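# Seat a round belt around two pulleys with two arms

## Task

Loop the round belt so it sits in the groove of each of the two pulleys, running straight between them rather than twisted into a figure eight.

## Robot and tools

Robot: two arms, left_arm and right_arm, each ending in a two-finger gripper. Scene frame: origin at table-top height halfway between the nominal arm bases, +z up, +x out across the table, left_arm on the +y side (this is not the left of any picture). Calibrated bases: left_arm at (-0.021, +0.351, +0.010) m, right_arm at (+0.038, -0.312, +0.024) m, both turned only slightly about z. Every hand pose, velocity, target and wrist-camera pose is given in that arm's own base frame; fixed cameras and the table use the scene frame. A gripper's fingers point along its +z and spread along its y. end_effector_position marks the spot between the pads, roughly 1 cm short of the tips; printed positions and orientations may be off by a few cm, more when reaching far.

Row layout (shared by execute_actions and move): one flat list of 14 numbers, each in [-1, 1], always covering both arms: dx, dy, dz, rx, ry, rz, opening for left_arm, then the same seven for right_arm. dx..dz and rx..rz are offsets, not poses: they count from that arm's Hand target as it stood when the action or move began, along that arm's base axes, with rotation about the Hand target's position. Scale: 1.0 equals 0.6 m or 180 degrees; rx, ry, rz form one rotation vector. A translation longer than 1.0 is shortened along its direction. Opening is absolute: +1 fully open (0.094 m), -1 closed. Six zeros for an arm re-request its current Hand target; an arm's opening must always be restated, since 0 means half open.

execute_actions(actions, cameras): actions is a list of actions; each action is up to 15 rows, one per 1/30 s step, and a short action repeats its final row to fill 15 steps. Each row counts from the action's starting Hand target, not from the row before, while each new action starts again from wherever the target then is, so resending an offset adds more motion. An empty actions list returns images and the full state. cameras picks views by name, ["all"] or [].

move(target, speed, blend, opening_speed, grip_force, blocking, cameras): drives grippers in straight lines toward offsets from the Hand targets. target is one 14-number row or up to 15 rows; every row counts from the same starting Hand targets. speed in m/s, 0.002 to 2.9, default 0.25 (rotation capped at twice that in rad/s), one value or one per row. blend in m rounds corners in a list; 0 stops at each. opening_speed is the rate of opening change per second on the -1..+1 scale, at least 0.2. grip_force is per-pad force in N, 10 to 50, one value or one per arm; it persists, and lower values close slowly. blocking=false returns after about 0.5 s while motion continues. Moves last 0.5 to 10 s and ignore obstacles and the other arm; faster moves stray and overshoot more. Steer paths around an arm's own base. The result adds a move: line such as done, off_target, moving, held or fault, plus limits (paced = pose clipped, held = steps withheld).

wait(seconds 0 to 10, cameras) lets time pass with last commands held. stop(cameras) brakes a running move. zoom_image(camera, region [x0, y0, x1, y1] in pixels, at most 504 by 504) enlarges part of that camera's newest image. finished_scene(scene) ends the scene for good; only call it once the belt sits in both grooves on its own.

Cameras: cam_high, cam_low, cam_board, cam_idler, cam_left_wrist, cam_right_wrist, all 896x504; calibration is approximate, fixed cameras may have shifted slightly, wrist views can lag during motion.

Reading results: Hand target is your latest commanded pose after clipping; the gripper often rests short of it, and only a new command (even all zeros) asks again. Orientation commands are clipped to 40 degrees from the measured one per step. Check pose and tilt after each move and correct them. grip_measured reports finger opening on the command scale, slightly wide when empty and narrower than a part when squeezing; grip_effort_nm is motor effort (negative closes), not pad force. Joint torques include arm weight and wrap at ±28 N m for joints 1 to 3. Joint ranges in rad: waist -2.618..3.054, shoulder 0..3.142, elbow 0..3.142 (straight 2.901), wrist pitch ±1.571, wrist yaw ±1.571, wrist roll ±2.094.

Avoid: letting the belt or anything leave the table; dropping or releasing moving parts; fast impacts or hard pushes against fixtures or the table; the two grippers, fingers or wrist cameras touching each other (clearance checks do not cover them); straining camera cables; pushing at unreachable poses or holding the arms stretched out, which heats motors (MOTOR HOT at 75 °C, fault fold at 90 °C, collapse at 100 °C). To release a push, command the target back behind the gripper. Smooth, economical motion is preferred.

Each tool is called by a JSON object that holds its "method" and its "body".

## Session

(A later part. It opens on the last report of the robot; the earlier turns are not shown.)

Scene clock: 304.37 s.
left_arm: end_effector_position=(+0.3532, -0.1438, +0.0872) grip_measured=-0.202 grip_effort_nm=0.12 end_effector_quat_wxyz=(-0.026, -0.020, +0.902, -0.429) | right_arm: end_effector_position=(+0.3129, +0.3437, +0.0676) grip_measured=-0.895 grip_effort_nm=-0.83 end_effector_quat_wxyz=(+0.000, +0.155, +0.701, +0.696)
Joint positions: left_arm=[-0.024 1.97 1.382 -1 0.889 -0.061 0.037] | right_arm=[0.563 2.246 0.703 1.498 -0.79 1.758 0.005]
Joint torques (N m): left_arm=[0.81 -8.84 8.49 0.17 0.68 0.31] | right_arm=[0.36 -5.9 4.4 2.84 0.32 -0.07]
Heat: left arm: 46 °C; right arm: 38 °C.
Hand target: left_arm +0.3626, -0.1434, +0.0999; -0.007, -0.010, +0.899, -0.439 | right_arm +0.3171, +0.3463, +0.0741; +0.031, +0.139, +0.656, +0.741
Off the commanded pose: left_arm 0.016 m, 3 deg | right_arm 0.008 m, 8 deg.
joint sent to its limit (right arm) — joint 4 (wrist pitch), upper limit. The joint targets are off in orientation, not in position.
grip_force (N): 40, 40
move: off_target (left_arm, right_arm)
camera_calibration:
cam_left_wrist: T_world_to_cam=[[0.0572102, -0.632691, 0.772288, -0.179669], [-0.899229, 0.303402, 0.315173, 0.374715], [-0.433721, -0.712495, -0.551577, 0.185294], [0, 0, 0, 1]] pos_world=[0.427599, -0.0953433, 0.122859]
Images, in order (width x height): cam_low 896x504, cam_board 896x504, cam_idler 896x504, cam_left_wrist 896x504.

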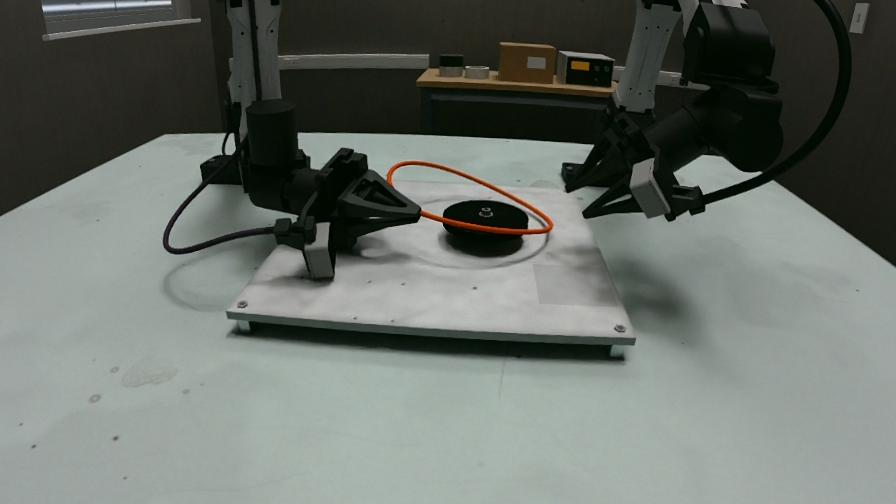

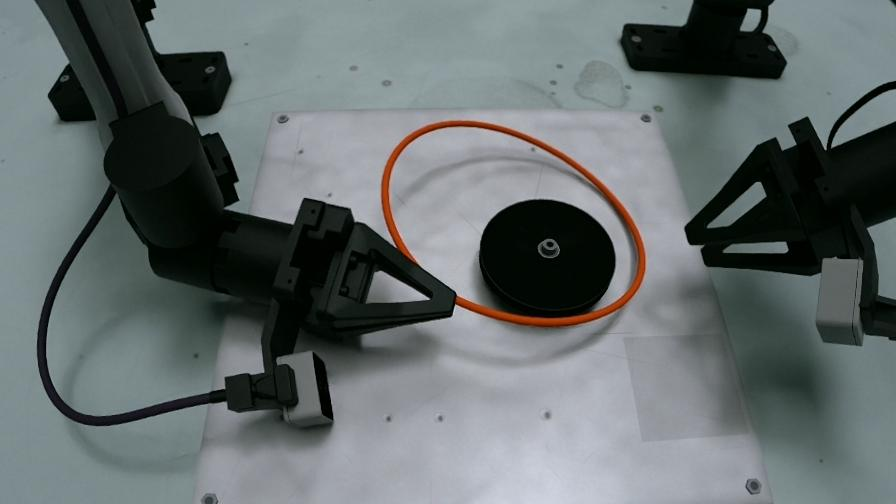

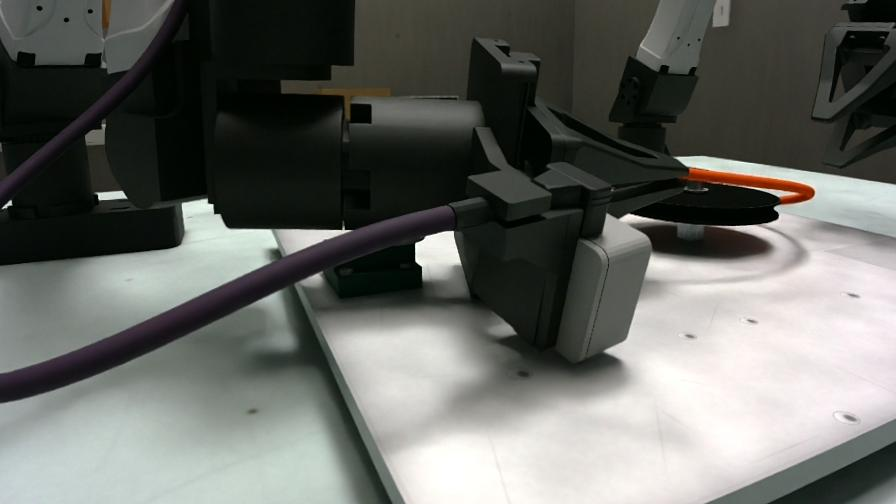

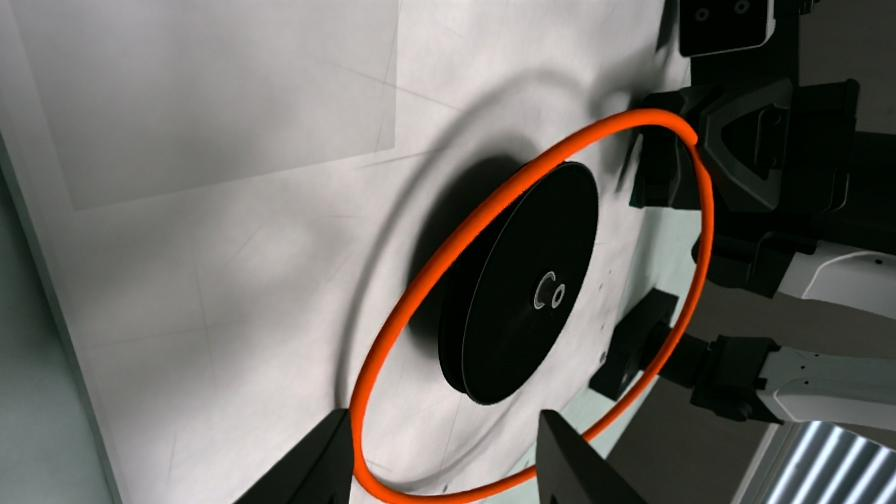

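{"method": "move", "body": {"target": [[0.01,0.02,-0.07,0,0,0,-0.2,0,0,0,0,0,0,-1],[0.01,-0.03,-0.07,0,0,0,-0.2,0,0,0,0,0,0,-1]], "speed": 0.15, "blend": [0.01,0], "cameras": ["cam_low","cam_board","cam_idler","cam_left_wrist"]}}

Scene clock: 306.80 s.
left_arm: end_effector_position=(+0.3679, -0.1603, +0.0540) grip_measured=-0.202 grip_effort_nm=0.12 end_effector_quat_wxyz=(-0.013, -0.009, +0.902, -0.432) | right_arm: end_effector_position=(+0.3129, +0.3437, +0.0676) grip_measured=-0.895 grip_effort_nm=-0.83 end_effector_quat_wxyz=(+0.000, +0.155, +0.701, +0.696)
Joint positions: left_arm=[-0.067 2.046 1.349 -0.816 0.892 -0.114 0.037] | right_arm=[0.563 2.246 0.703 1.498 -0.79 1.758 0.005]
Joint torques (N m): left_arm=[0.2 -9.77 4.57 0.53 0.64 0.04] | right_arm=[0.44 -5.89 4.42 2.85 0.34 -0.09]
Heat: left arm: 46 °C; right arm: 38 °C.
Hand target: left_arm +0.3686, -0.1616, +0.0579; -0.007, -0.009, +0.899, -0.439 | right_arm +0.3171, +0.3463, +0.0741; +0.031, +0.139, +0.656, +0.741
Off the commanded pose: left_arm 0.004 m, 1 deg | right_arm 0.008 m, 8 deg.
joint sent to its limit (right arm) — joint 4 (wrist pitch), upper limit. The joint targets are off in orientation, not in position.
grip_force (N): 40, 40
move: off_target (right_arm)
camera_calibration:
cam_left_wrist: T_world_to_cam=[[0.0256366, -0.629232, 0.776795, -0.153367], [-0.906394, 0.313124, 0.283556, 0.409316], [-0.421655, -0.711351, -0.562305, 0.157903], [0, 0, 0, 1]] pos_world=[0.441514, -0.112346, 0.09186]
Images, in order (width x height): cam_low 896x504, cam_board 896x504, cam_idler 896x504, cam_left_wrist 896x504.

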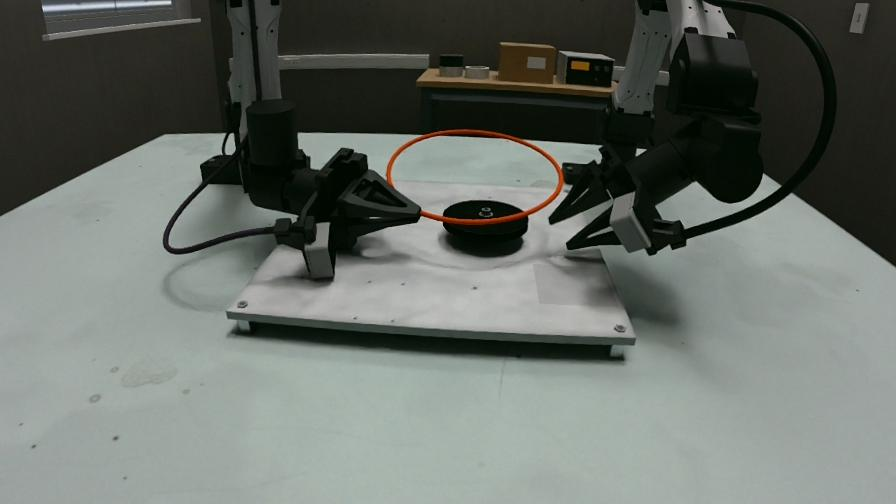

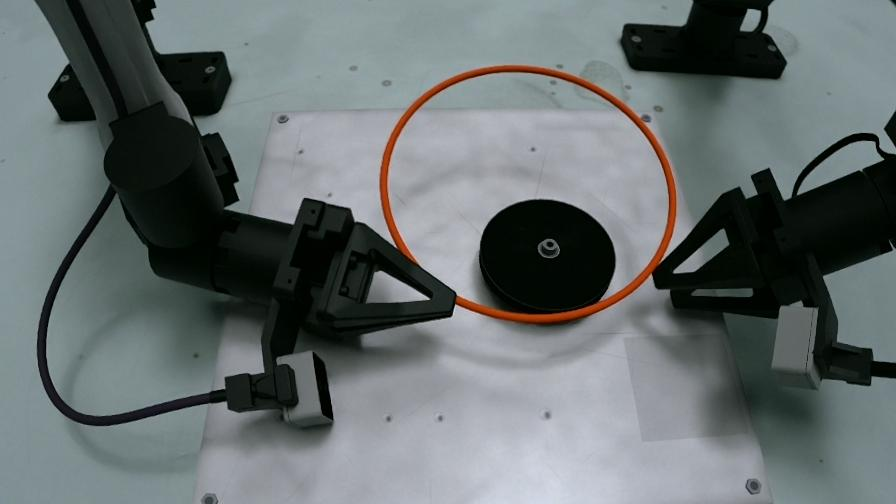

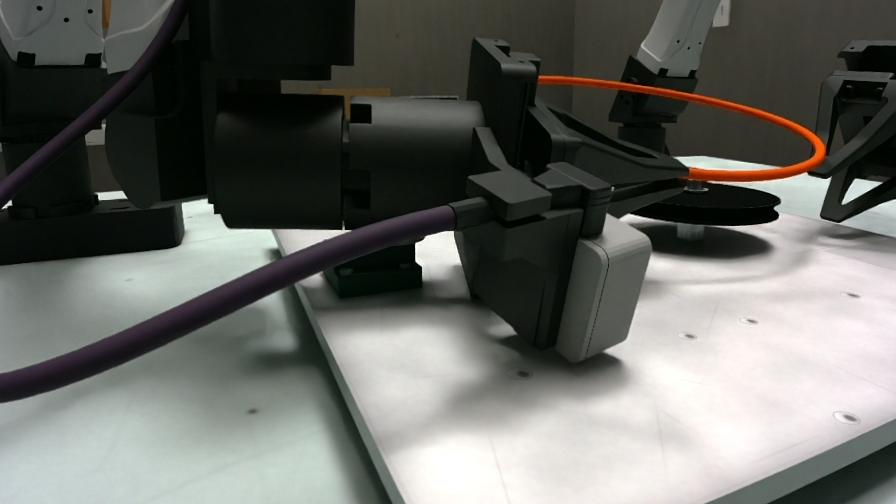

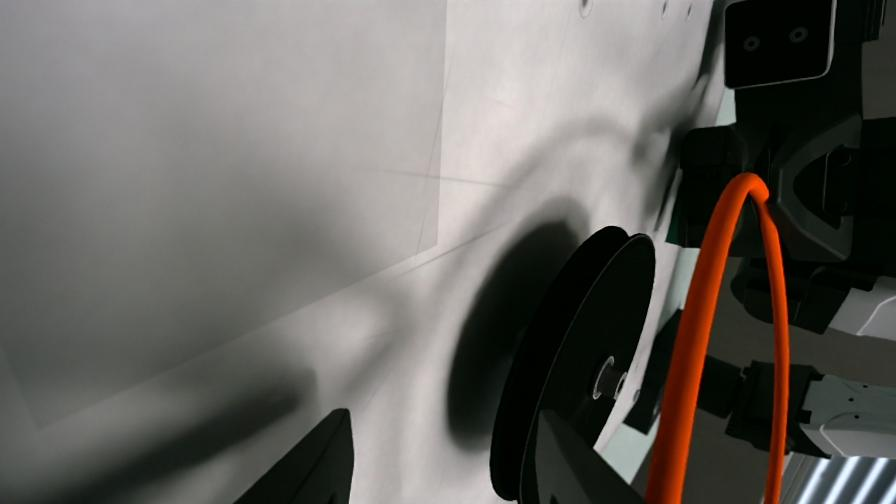

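{"method": "move", "body": {"target": [[0.0,0.06,0.01,0,0,0,-0.2,0,0,0,0,0,0,-1],[-0.005,0.045,0.04,0,0,0,0,0,0,0,0,0,0,-1],[-0.005,-0.008,0.02,0,0,0,0,0,0,0,0,0,0,-1]], "speed": 0.2, "cameras": ["cam_low","cam_board","cam_left_wrist"]}}

Scene clock: 310.63 s.
left_arm: end_effector_position=(+0.3639, -0.1640, +0.0546) grip_measured=-0.002 grip_effort_nm=0.14 end_effector_quat_wxyz=(-0.026, -0.017, +0.902, -0.431) | right_arm: end_effector_position=(+0.3129, +0.3437, +0.0676) grip_measured=-0.895 grip_effort_nm=-0.82 end_effector_quat_wxyz=(+0.000, +0.155, +0.701, +0.696)
Joint positions: left_arm=[-0.077 2.046 1.352 -0.833 0.893 -0.135 0.047] | right_arm=[0.563 2.246 0.703 1.498 -0.79 1.758 0.005]
Joint torques (N m): left_arm=[-0.1 -12.46 4.55 0.5 0.61 0.04] | right_arm=[0.17 -5.91 4.27 2.88 0.26 -0.04]
Heat: left arm: 46 °C; right arm: 39 °C.
Hand target: left_arm +0.3657, -0.1663, +0.0699; -0.007, -0.010, +0.899, -0.439 | right_arm +0.3171, +0.3463, +0.0741; +0.031, +0.139, +0.656, +0.741
Off the commanded pose: left_arm 0.016 m, 3 deg | right_arm 0.008 m, 8 deg.
joint sent to its limit (right arm) — joint 4 (wrist pitch), upper limit. The joint targets are off in orientation, not in position.
grip_force (N): 40, 40
move: off_target (left_arm, right_arm); target 2's new opening was sent with left_arm's hand 0.026 m and 3 deg from that target
camera_calibration:
cam_left_wrist: T_world_to_cam=[[0.0517308, -0.629732, 0.775088, -0.165521], [-0.898096, 0.310089, 0.311877, 0.401611], [-0.436746, -0.712237, -0.549519, 0.158548], [0, 0, 0, 1]] pos_world=[0.438493, -0.115846, 0.090165]
Images, in order (width x height): cam_low 896x504, cam_board 896x504, cam_left_wrist 896x504.

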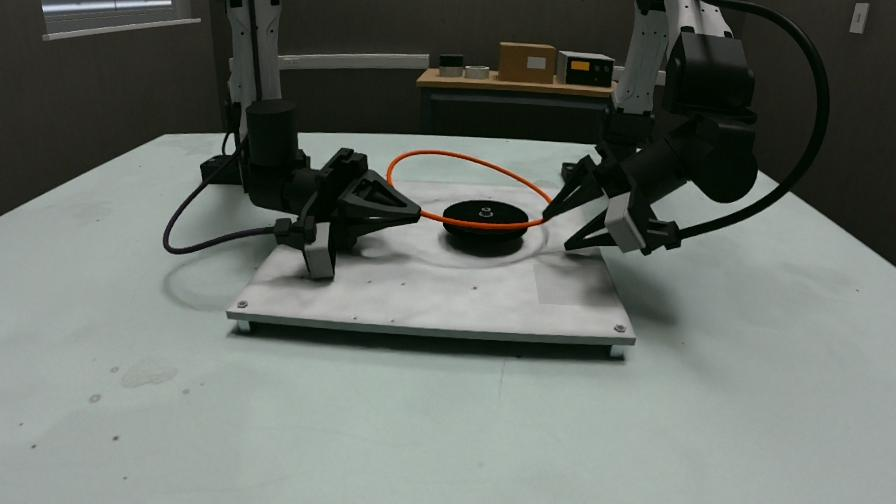

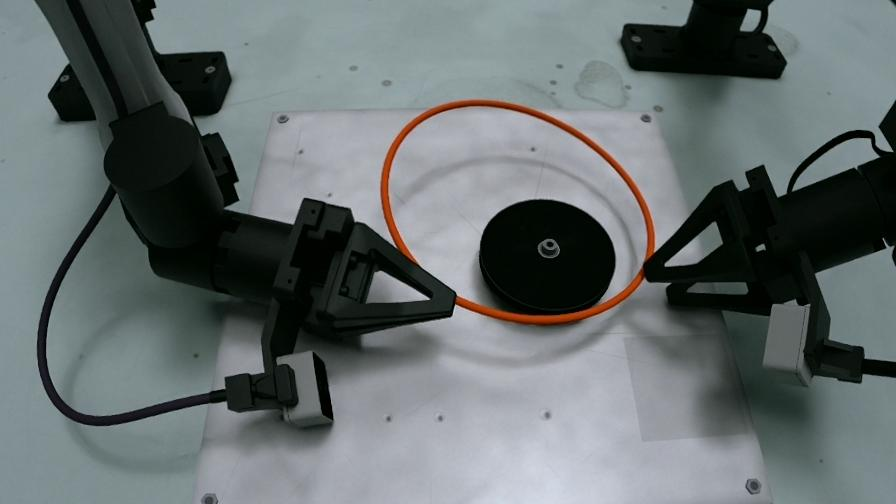

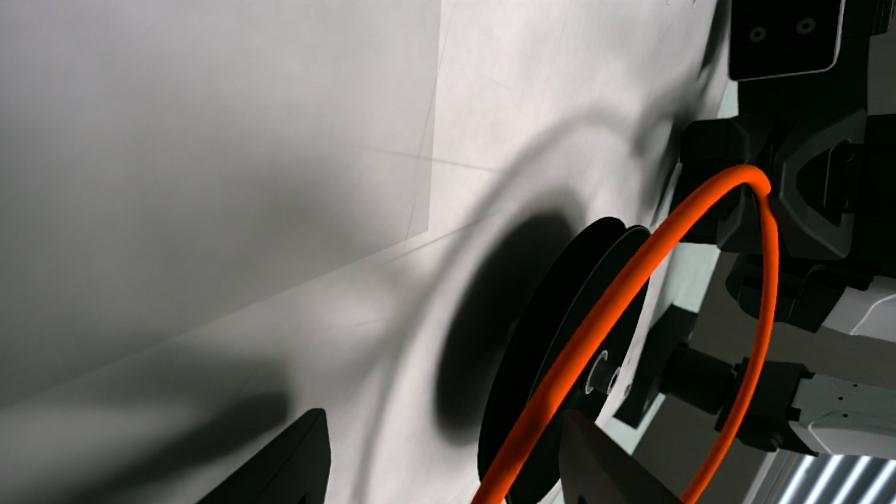

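{"method": "move", "body": {"target": [[0,-0.012,-0.004,0,0,0,0,0,0,0,0,0,0,-1],[0,-0.012,-0.004,0,0,0,-1,0,0,0,0,0,0,-1]], "speed": 0.1, "opening_speed": 0.6, "cameras": ["cam_board","cam_left_wrist"]}}

Scene clock: 314.30 s.
left_arm: end_effector_position=(+0.3647, -0.1697, +0.0526) grip_measured=-0.991 grip_effort_nm=-0.48 end_effector_quat_wxyz=(-0.025, -0.019, +0.901, -0.432) | right_arm: end_effector_position=(+0.3129, +0.3437, +0.0676) grip_measured=-0.895 grip_effort_nm=-0.83 end_effector_quat_wxyz=(+0.000, +0.155, +0.701, +0.696)
Joint positions: left_arm=[-0.092 2.045 1.34 -0.797 0.893 -0.167 0] | right_arm=[0.563 2.246 0.703 1.498 -0.79 1.758 0.005]
Joint torques (N m): left_arm=[-0.57 -12.4 4.55 0.54 0.59 0.04] | right_arm=[0.46 -5.82 4.22 2.85 0.25 -0.08]
Heat: left arm: 46 °C; right arm: 39 °C.
Hand target: left_arm +0.3656, -0.1736, +0.0674; -0.007, -0.009, +0.899, -0.439 | right_arm +0.3171, +0.3463, +0.0741; +0.031, +0.139, +0.656, +0.741
Off the commanded pose: left_arm 0.015 m, 2 deg | right_arm 0.008 m, 8 deg.
joint sent to its limit (right arm) — joint 4 (wrist pitch), upper limit. The joint targets are off in orientation, not in position.
grip_force (N): 40, 40
move: off_target (left_arm, right_arm); target 2's new opening was sent with left_arm's hand 0.015 m and 2 deg from that target
camera_calibration:
cam_left_wrist: T_world_to_cam=[[0.0546193, -0.628585, 0.77582, -0.168453], [-0.899824, 0.305809, 0.311122, 0.404672], [-0.43282, -0.715095, -0.548913, 0.151717], [0, 0, 0, 1]] pos_world=[0.439, -0.121148, 0.0880665]
Images, in order (width x height): cam_board 896x504, cam_left_wrist 896x504.

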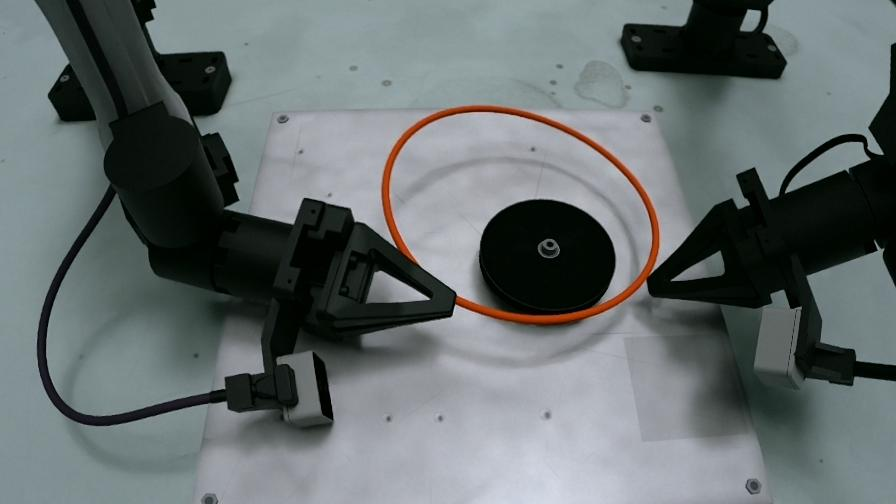

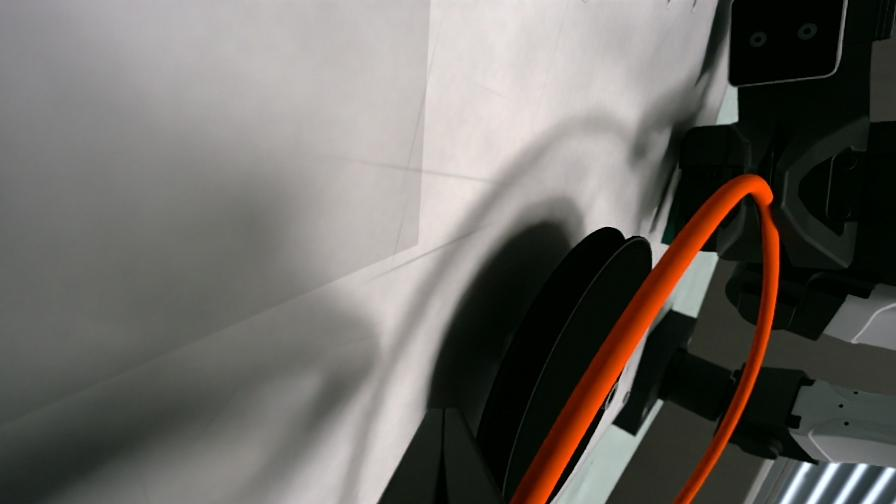

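{"method": "move", "body": {"target": [[0.0,0.06,0.03,0,0,0,-1,0,0,0,0,0,0,-1],[0,0.07,0.07,0,0,0,0,0,0,0,0,0,0,-1],[0,-0.0,0.025,0,0,0,0,0,0,0,0,0,0,-1]], "speed": 0.2, "cameras": ["cam_low","cam_board","cam_left_wrist"]}}

Scene clock: 318.67 s.
left_arm: end_effector_position=(+0.3649, -0.1722, +0.0730) grip_measured=-0.002 grip_effort_nm=0.14 end_effector_quat_wxyz=(-0.020, -0.013, +0.901, -0.433) | right_arm: end_effector_position=(+0.3129, +0.3437, +0.0676) grip_measured=-0.895 grip_effort_nm=-0.82 end_effector_quat_wxyz=(+0.000, +0.155, +0.701, +0.696)
Joint positions: left_arm=[-0.098 2.009 1.373 -0.852 0.893 -0.166 0.047] | right_arm=[0.563 2.246 0.703 1.498 -0.79 1.758 0.005]
Joint torques (N m): left_arm=[0.06 -11.12 4.72 0.57 0.59 0.04] | right_arm=[0.5 -5.98 4.41 2.83 0.29 -0.1]
Heat: left arm: 47 °C; right arm: 40 °C.
Hand target: left_arm +0.3657, -0.1736, +0.0825; -0.007, -0.009, +0.899, -0.439 | right_arm +0.3171, +0.3463, +0.0741; +0.031, +0.139, +0.656, +0.741
Off the commanded pose: left_arm 0.010 m, 2 deg | right_arm 0.008 m, 8 deg.
joint sent to its limit (right arm) — joint 4 (wrist pitch), upper limit. The joint targets are off in orientation, not in position.
grip_force (N): 40, 40
move: off_target (right_arm); target 2's new opening was sent with left_arm's hand 0.022 m and 4 deg from that target
camera_calibration:
cam_left_wrist: T_world_to_cam=[[0.0385534, -0.627487, 0.777672, -0.180033], [-0.902211, 0.312702, 0.29704, 0.402349], [-0.429569, -0.713076, -0.55407, 0.160762], [0, 0, 0, 1]] pos_world=[0.439003, -0.124148, 0.109566]
Images, in order (width x height): cam_low 896x504, cam_board 896x504, cam_left_wrist 896x504.

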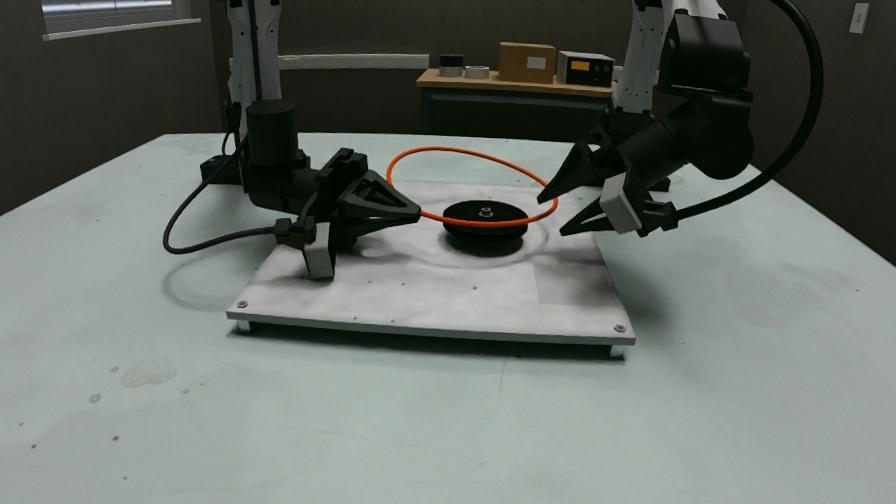

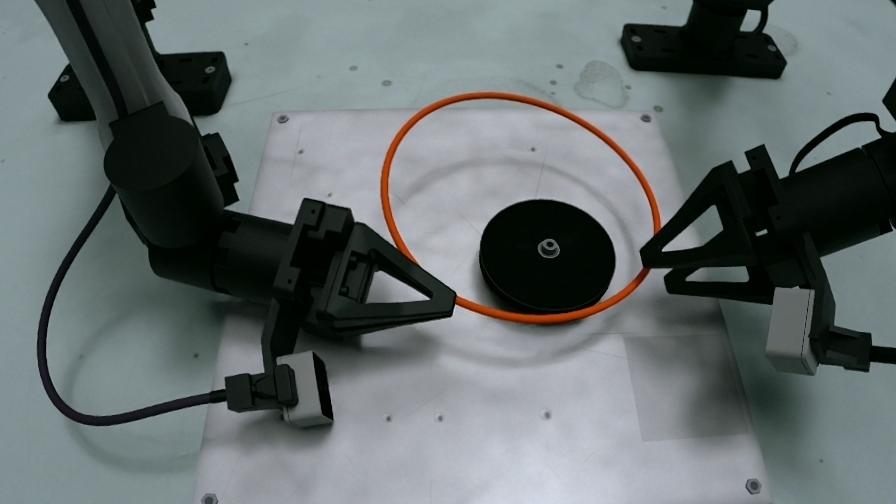

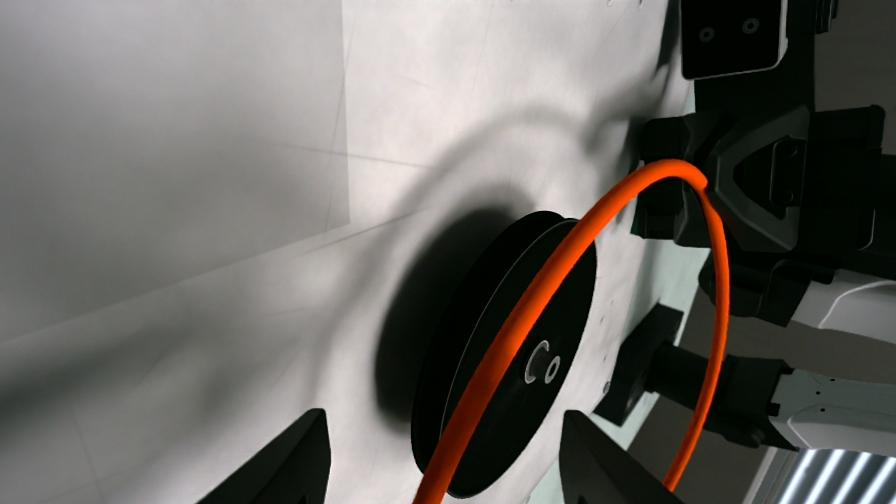

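Centred. Go in a centimetre and close.

{"method": "move", "body": {"target": [[0,-0.022,-0.006,0,0,0,0,0,0,0,0,0,0,-1],[0,-0.022,-0.006,0,0,0,-1,0,0,0,0,0,0,-1]], "speed": 0.1, "opening_speed": 0.6, "cameras": ["cam_board","cam_left_wrist","cam_idler"]}}

Scene clock: 322.20 s.
left_arm: end_effector_position=(+0.3659, -0.1841, +0.0697) grip_measured=-0.898 grip_effort_nm=-0.79 end_effector_quat_wxyz=(-0.018, -0.015, +0.900, -0.435) | right_arm: end_effector_position=(+0.3129, +0.3437, +0.0676) grip_measured=-0.895 grip_effort_nm=-0.82 end_effector_quat_wxyz=(+0.000, +0.155, +0.701, +0.696)
Joint positions: left_arm=[-0.129 2.009 1.355 -0.788 0.893 -0.224 0.005] | right_arm=[0.563 2.246 0.703 1.498 -0.79 1.758 0.005]
Joint torques (N m): left_arm=[-0.39 -11.17 4.75 0.65 0.53 0.03] | right_arm=[0.4 -5.82 4.21 2.84 0.26 -0.05]
Heat: left arm: 48 °C; right arm: 40 °C.
Hand target: left_arm +0.3657, -0.1867, +0.0789; -0.007, -0.010, +0.899, -0.439 | right_arm +0.3171, +0.3463, +0.0741; +0.031, +0.139, +0.656, +0.741
Off the commanded pose: left_arm 0.010 m, 2 deg | right_arm 0.008 m, 8 deg.
joint sent to its limit (right arm) — joint 4 (wrist pitch), upper limit. The joint targets are off in orientation, not in position.
grip_force (N): 40, 40
move: off_target (right_arm)
camera_calibration:
cam_left_wrist: T_world_to_cam=[[0.0416368, -0.62424, 0.780122, -0.185694], [-0.904022, 0.308944, 0.295461, 0.408076], [-0.425453, -0.71755, -0.551463, 0.148475], [0, 0, 0, 1]] pos_world=[0.439811, -0.135452, 0.106172]
Images, in order (width x height): cam_board 896x504, cam_idler 896x504, cam_left_wrist 896x504.

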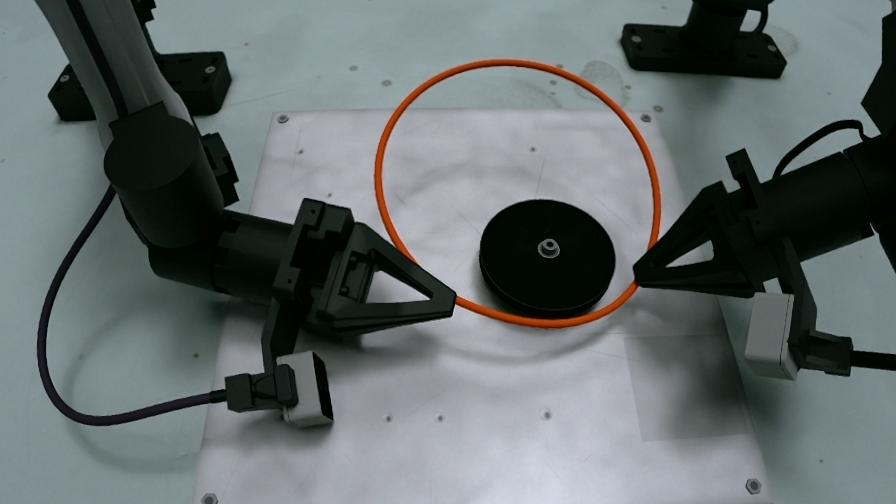

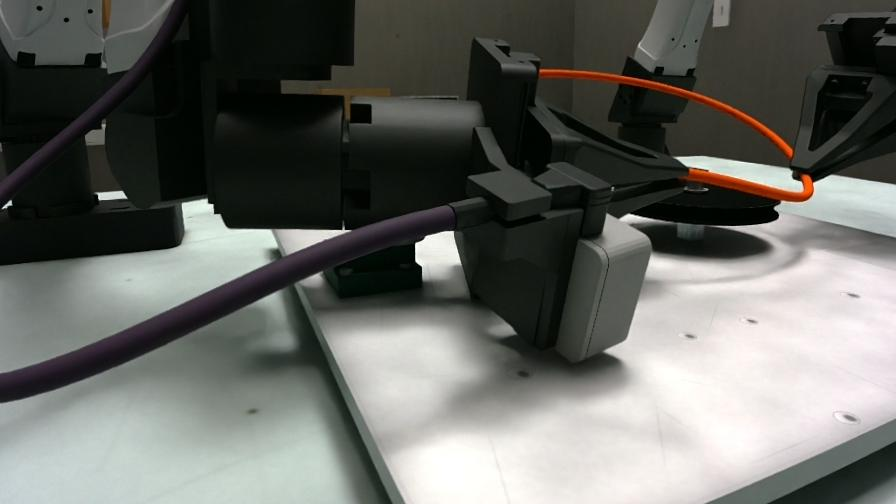

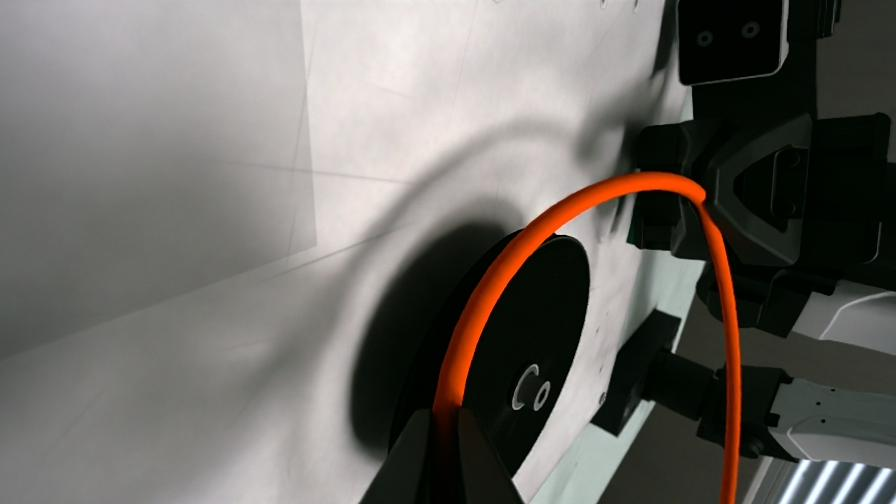

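{"method": "move", "body": {"target": [[0.01,-0.01,-0.02,0,0,0,-1,0,0,0,0,0,0,-0.78],[0.01,-0.0,-0.04,0,0,0,-1,-0.02,-0.13,0.0,-0.02,-0.05,0,-0.78],[0.01,0.0,-0.04,0,0,0,-1,-0.025,-0.235,0.0,-0.02,-0.05,0,-0.78]], "speed": 0.12, "cameras": ["cam_board","cam_low","cam_idler"]}}

Scene clock: 328.43 s.
left_arm: end_effector_position=(+0.3704, -0.1894, +0.0586) grip_measured=-0.899 grip_effort_nm=-0.83 end_effector_quat_wxyz=(-0.011, -0.012, +0.900, -0.436) | right_arm: end_effector_position=(+0.2853, +0.3201, +0.0701) grip_measured=-0.782 grip_effort_nm=0.10 end_effector_quat_wxyz=(+0.052, +0.002, +0.721, +0.691)
Joint positions: left_arm=[-0.141 2.032 1.337 -0.716 0.893 -0.244 0.005] | right_arm=[0.495 2.198 0.628 1.498 -0.997 1.437 0.01]
Joint torques (N m): left_arm=[0.92 -8.34 4.75 0.7 0.53 0.3] | right_arm=[-22.54 -11.66 -8.8 2.74 -1.08 0.36]
Motor temperatures (°C): left_arm=[27 49 35 31 26 25 28] | right_arm=[28 38 31 40 24 27 28]
Heat: left arm: 49 °C; right arm: 40 °C.
Hand target: left_arm +0.3716, -0.1868, +0.0549; -0.007, -0.009, +0.899, -0.439 | right_arm +0.3021, +0.2052, +0.0740; +0.087, +0.079, +0.674, +0.729
Off the commanded pose: left_arm 0.005 m, 1 deg | right_arm 0.116 m, 12 deg.
joint sent to its limit (right arm) — joint 4 (wrist pitch), upper limit. The joint targets are off in position and orientation.
grip_force (N): 40, 40
move: off_target (right_arm)
Images, in order (width x height): cam_low 896x504, cam_board 896x504, cam_idler 896x504.

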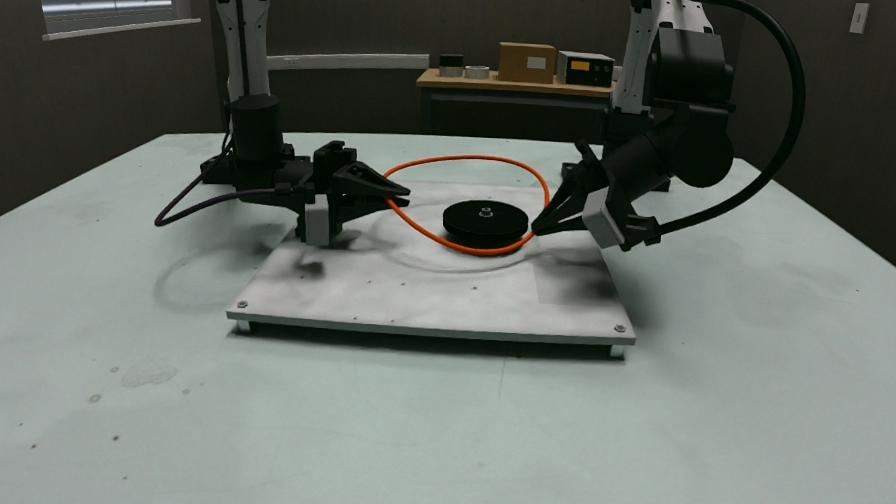

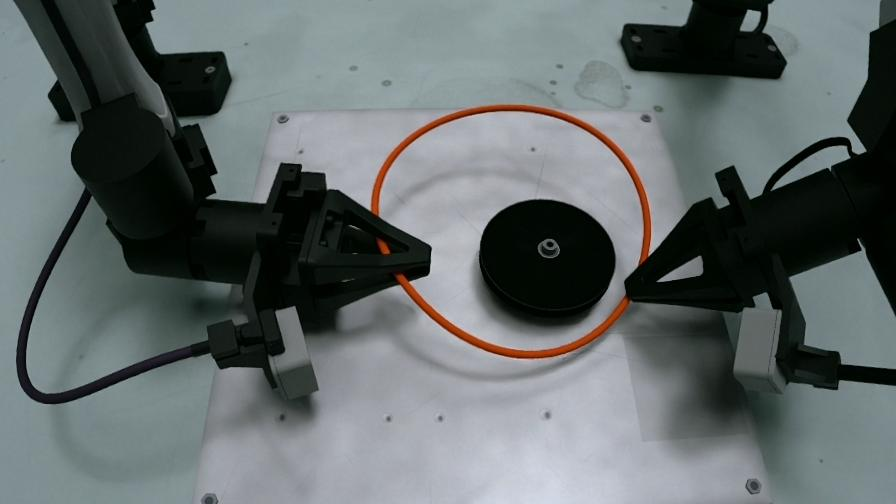

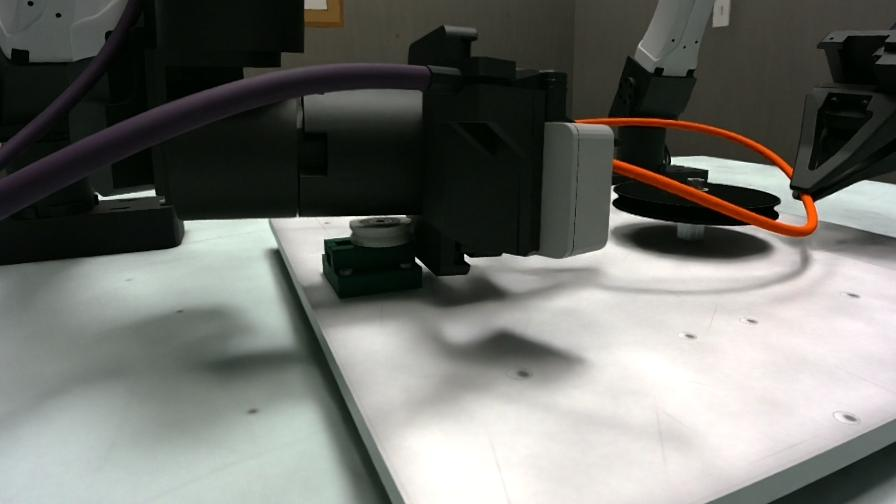

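{"method": "move", "body": {"target": [[0,0,0,0,0,0,-1,-0.02,0.2,0.01,0,0,0,-0.6],[0,0,0,0,0,0,-1,-0.02,0.2,0.06,-0.1,0,0,-0.6],[0,0,0,0,0,0,-1,-0.04,0.1,0.07,-0.1,0,0,-0.6]], "speed": 0.15, "blend": [0,0.01,0], "cameras": ["cam_board","cam_low","cam_idler","cam_right_wrist"]}}

Scene clock: 332.43 s.
left_arm: end_effector_position=(+0.3705, -0.1894, +0.0586) grip_measured=-0.899 grip_effort_nm=-0.83 end_effector_quat_wxyz=(-0.011, -0.012, +0.900, -0.436) | right_arm: end_effector_position=(+0.2810, +0.2672, +0.1115) grip_measured=-0.602 grip_effort_nm=0.11 end_effector_quat_wxyz=(+0.094, +0.074, +0.782, +0.612)
Joint positions: left_arm=[-0.141 2.032 1.337 -0.715 0.893 -0.244 0.005] | right_arm=[0.406 1.63 0.488 0.767 -0.883 1.217 0.019]
Joint torques (N m): left_arm=[0.91 -8.32 4.75 0.7 0.53 0.3] | right_arm=[-0.53 -7.09 4.72 1.91 -0.3 -0.1]
Heat: left arm: 48 °C; right arm: 40 °C.
Hand target: left_arm +0.3716, -0.1868, +0.0549; -0.007, -0.009, +0.899, -0.439 | right_arm +0.2781, +0.2653, +0.1161; +0.098, +0.065, +0.780, +0.615
Off the commanded pose: left_arm 0.005 m, 1 deg | right_arm 0.006 m, 1 deg.
grip_force (N): 40, 40
move: done
camera_calibration:
cam_right_wrist: T_world_to_cam=[[-0.000231527, -0.242097, -0.970252, 0.175009], [-0.981485, -0.185786, 0.0465914, 0.35904], [-0.191539, 0.952299, -0.237571, -0.0832603], [0, 0, 0, 1]] pos_world=[0.336485, 0.188363, 0.133295]
Images, in order (width x height): cam_low 896x504, cam_board 896x504, cam_idler 896x504, cam_right_wrist 896x504.

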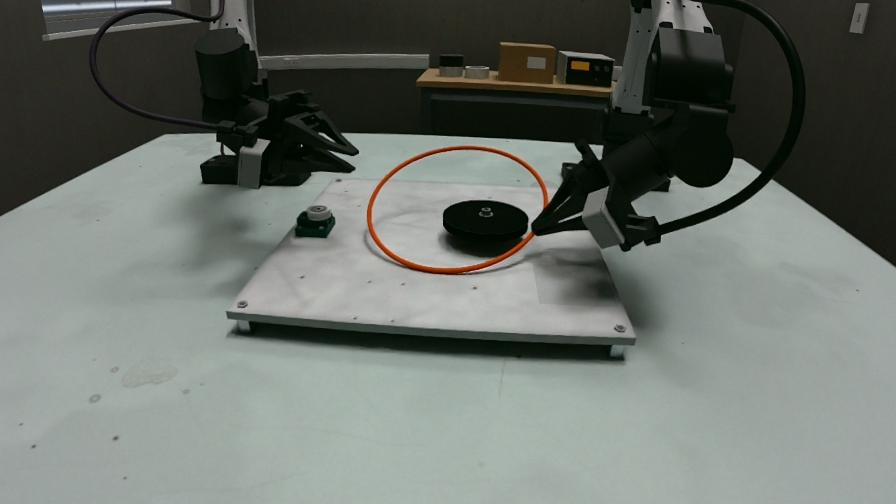

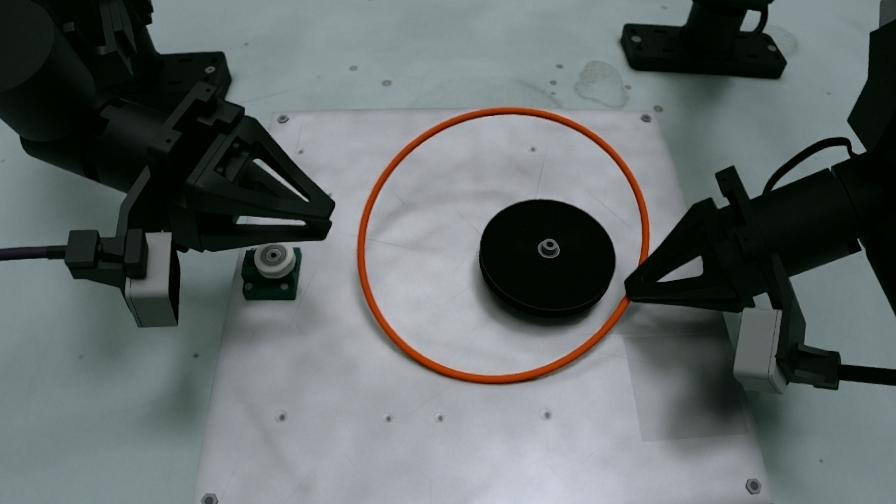

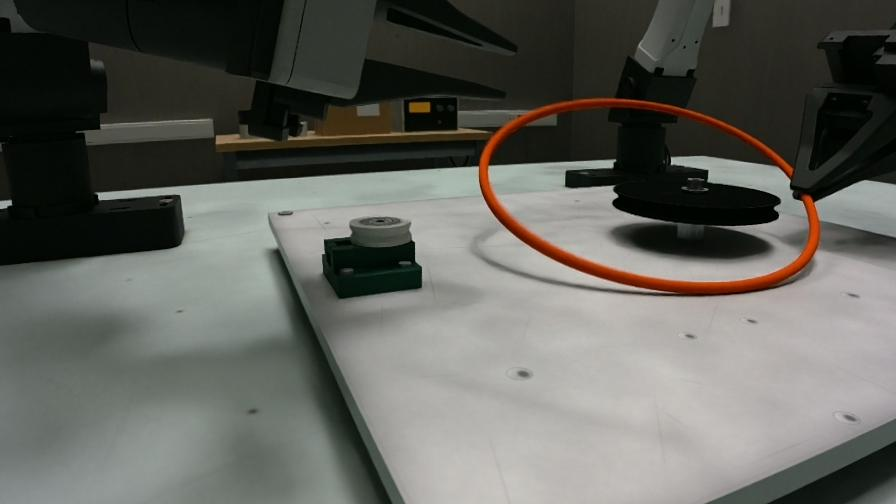

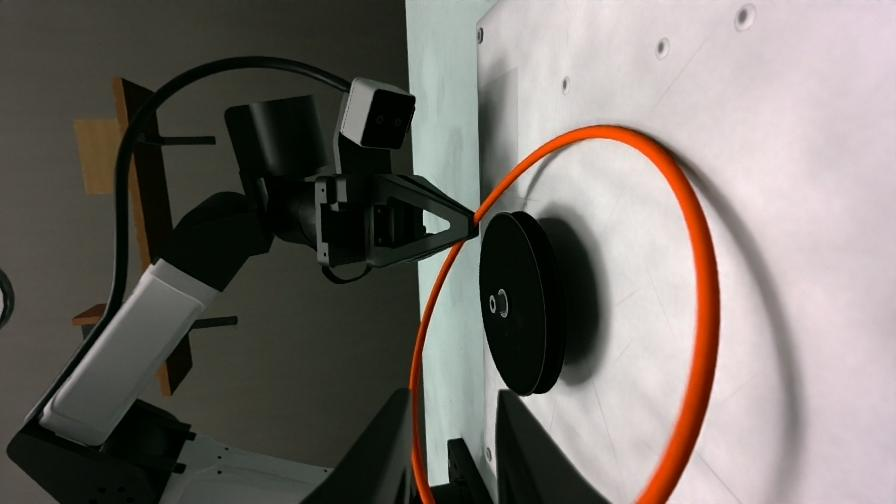

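{"method": "move", "body": {"target": [[0,0,0,0,0,0,-1,0.055,-0.06,-0.05,-0.14,0,0,-0.3]], "speed": 0.2, "cameras": ["cam_board","cam_idler","cam_right_wrist"]}}

Scene clock: 335.53 s.
left_arm: end_effector_position=(+0.3705, -0.1894, +0.0586) grip_measured=-0.899 grip_effort_nm=-0.83 end_effector_quat_wxyz=(-0.011, -0.012, +0.900, -0.436) | right_arm: end_effector_position=(+0.3014, +0.2303, +0.0837) grip_measured=-0.302 grip_effort_nm=0.11 end_effector_quat_wxyz=(+0.099, +0.042, +0.894, +0.436)
Joint positions: left_arm=[-0.141 2.032 1.337 -0.715 0.893 -0.244 0.005] | right_arm=[0.35 1.571 0.785 -0.126 -0.708 0.696 0.033]
Joint torques (N m): left_arm=[0.92 -8.32 4.75 0.69 0.53 0.3] | right_arm=[-0.55 -4.41 8.28 1.44 -0.15 -0.08]
Heat: left arm: 48 °C; right arm: 40 °C.
Hand target: left_arm +0.3716, -0.1868, +0.0549; -0.007, -0.009, +0.899, -0.439 | right_arm +0.3110, +0.2293, +0.0860; +0.110, +0.042, +0.895, +0.430
Off the commanded pose: left_arm 0.005 m, 1 deg | right_arm 0.010 m, 1 deg.
grip_force (N): 40, 40
move: done
camera_calibration:
cam_right_wrist: T_world_to_cam=[[0.0113381, -0.618829, -0.785444, 0.206831], [-0.97677, -0.174954, 0.123741, 0.363106], [-0.213992, 0.765795, -0.606437, 0.0298375], [0, 0, 0, 1]] pos_world=[0.358711, 0.16867, 0.135617]
Images, in order (width x height): cam_board 896x504, cam_idler 896x504, cam_right_wrist 896x504.

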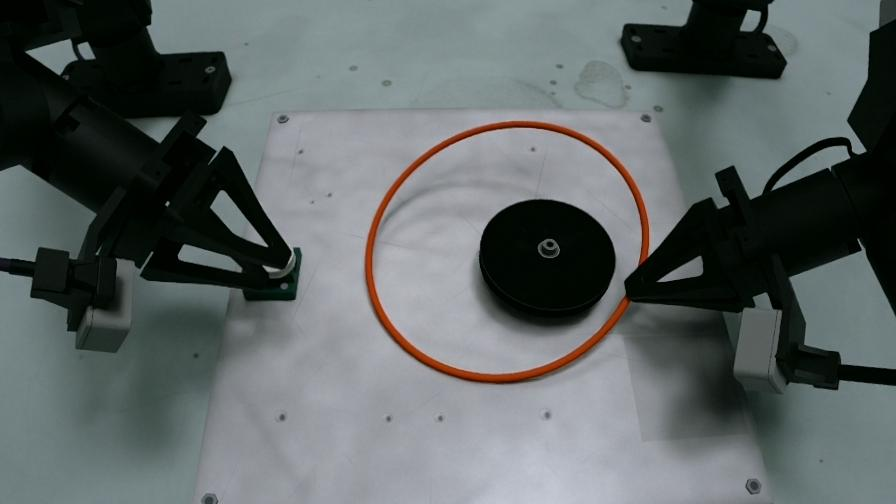

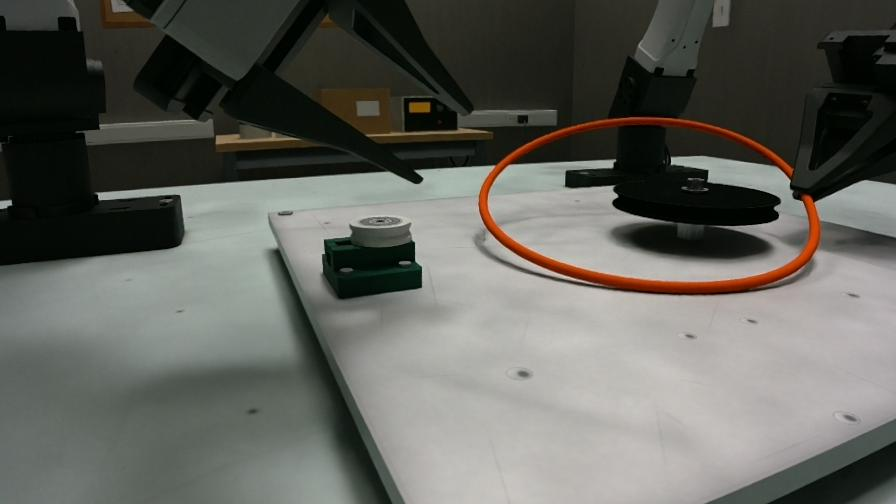

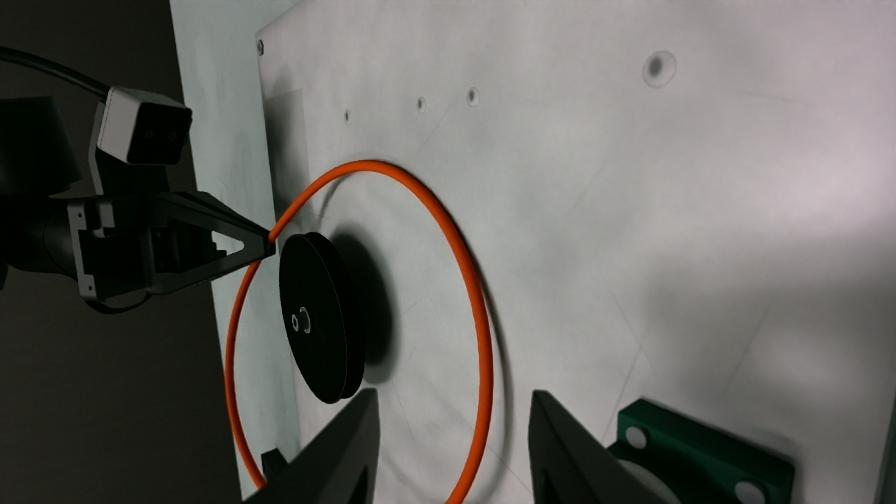

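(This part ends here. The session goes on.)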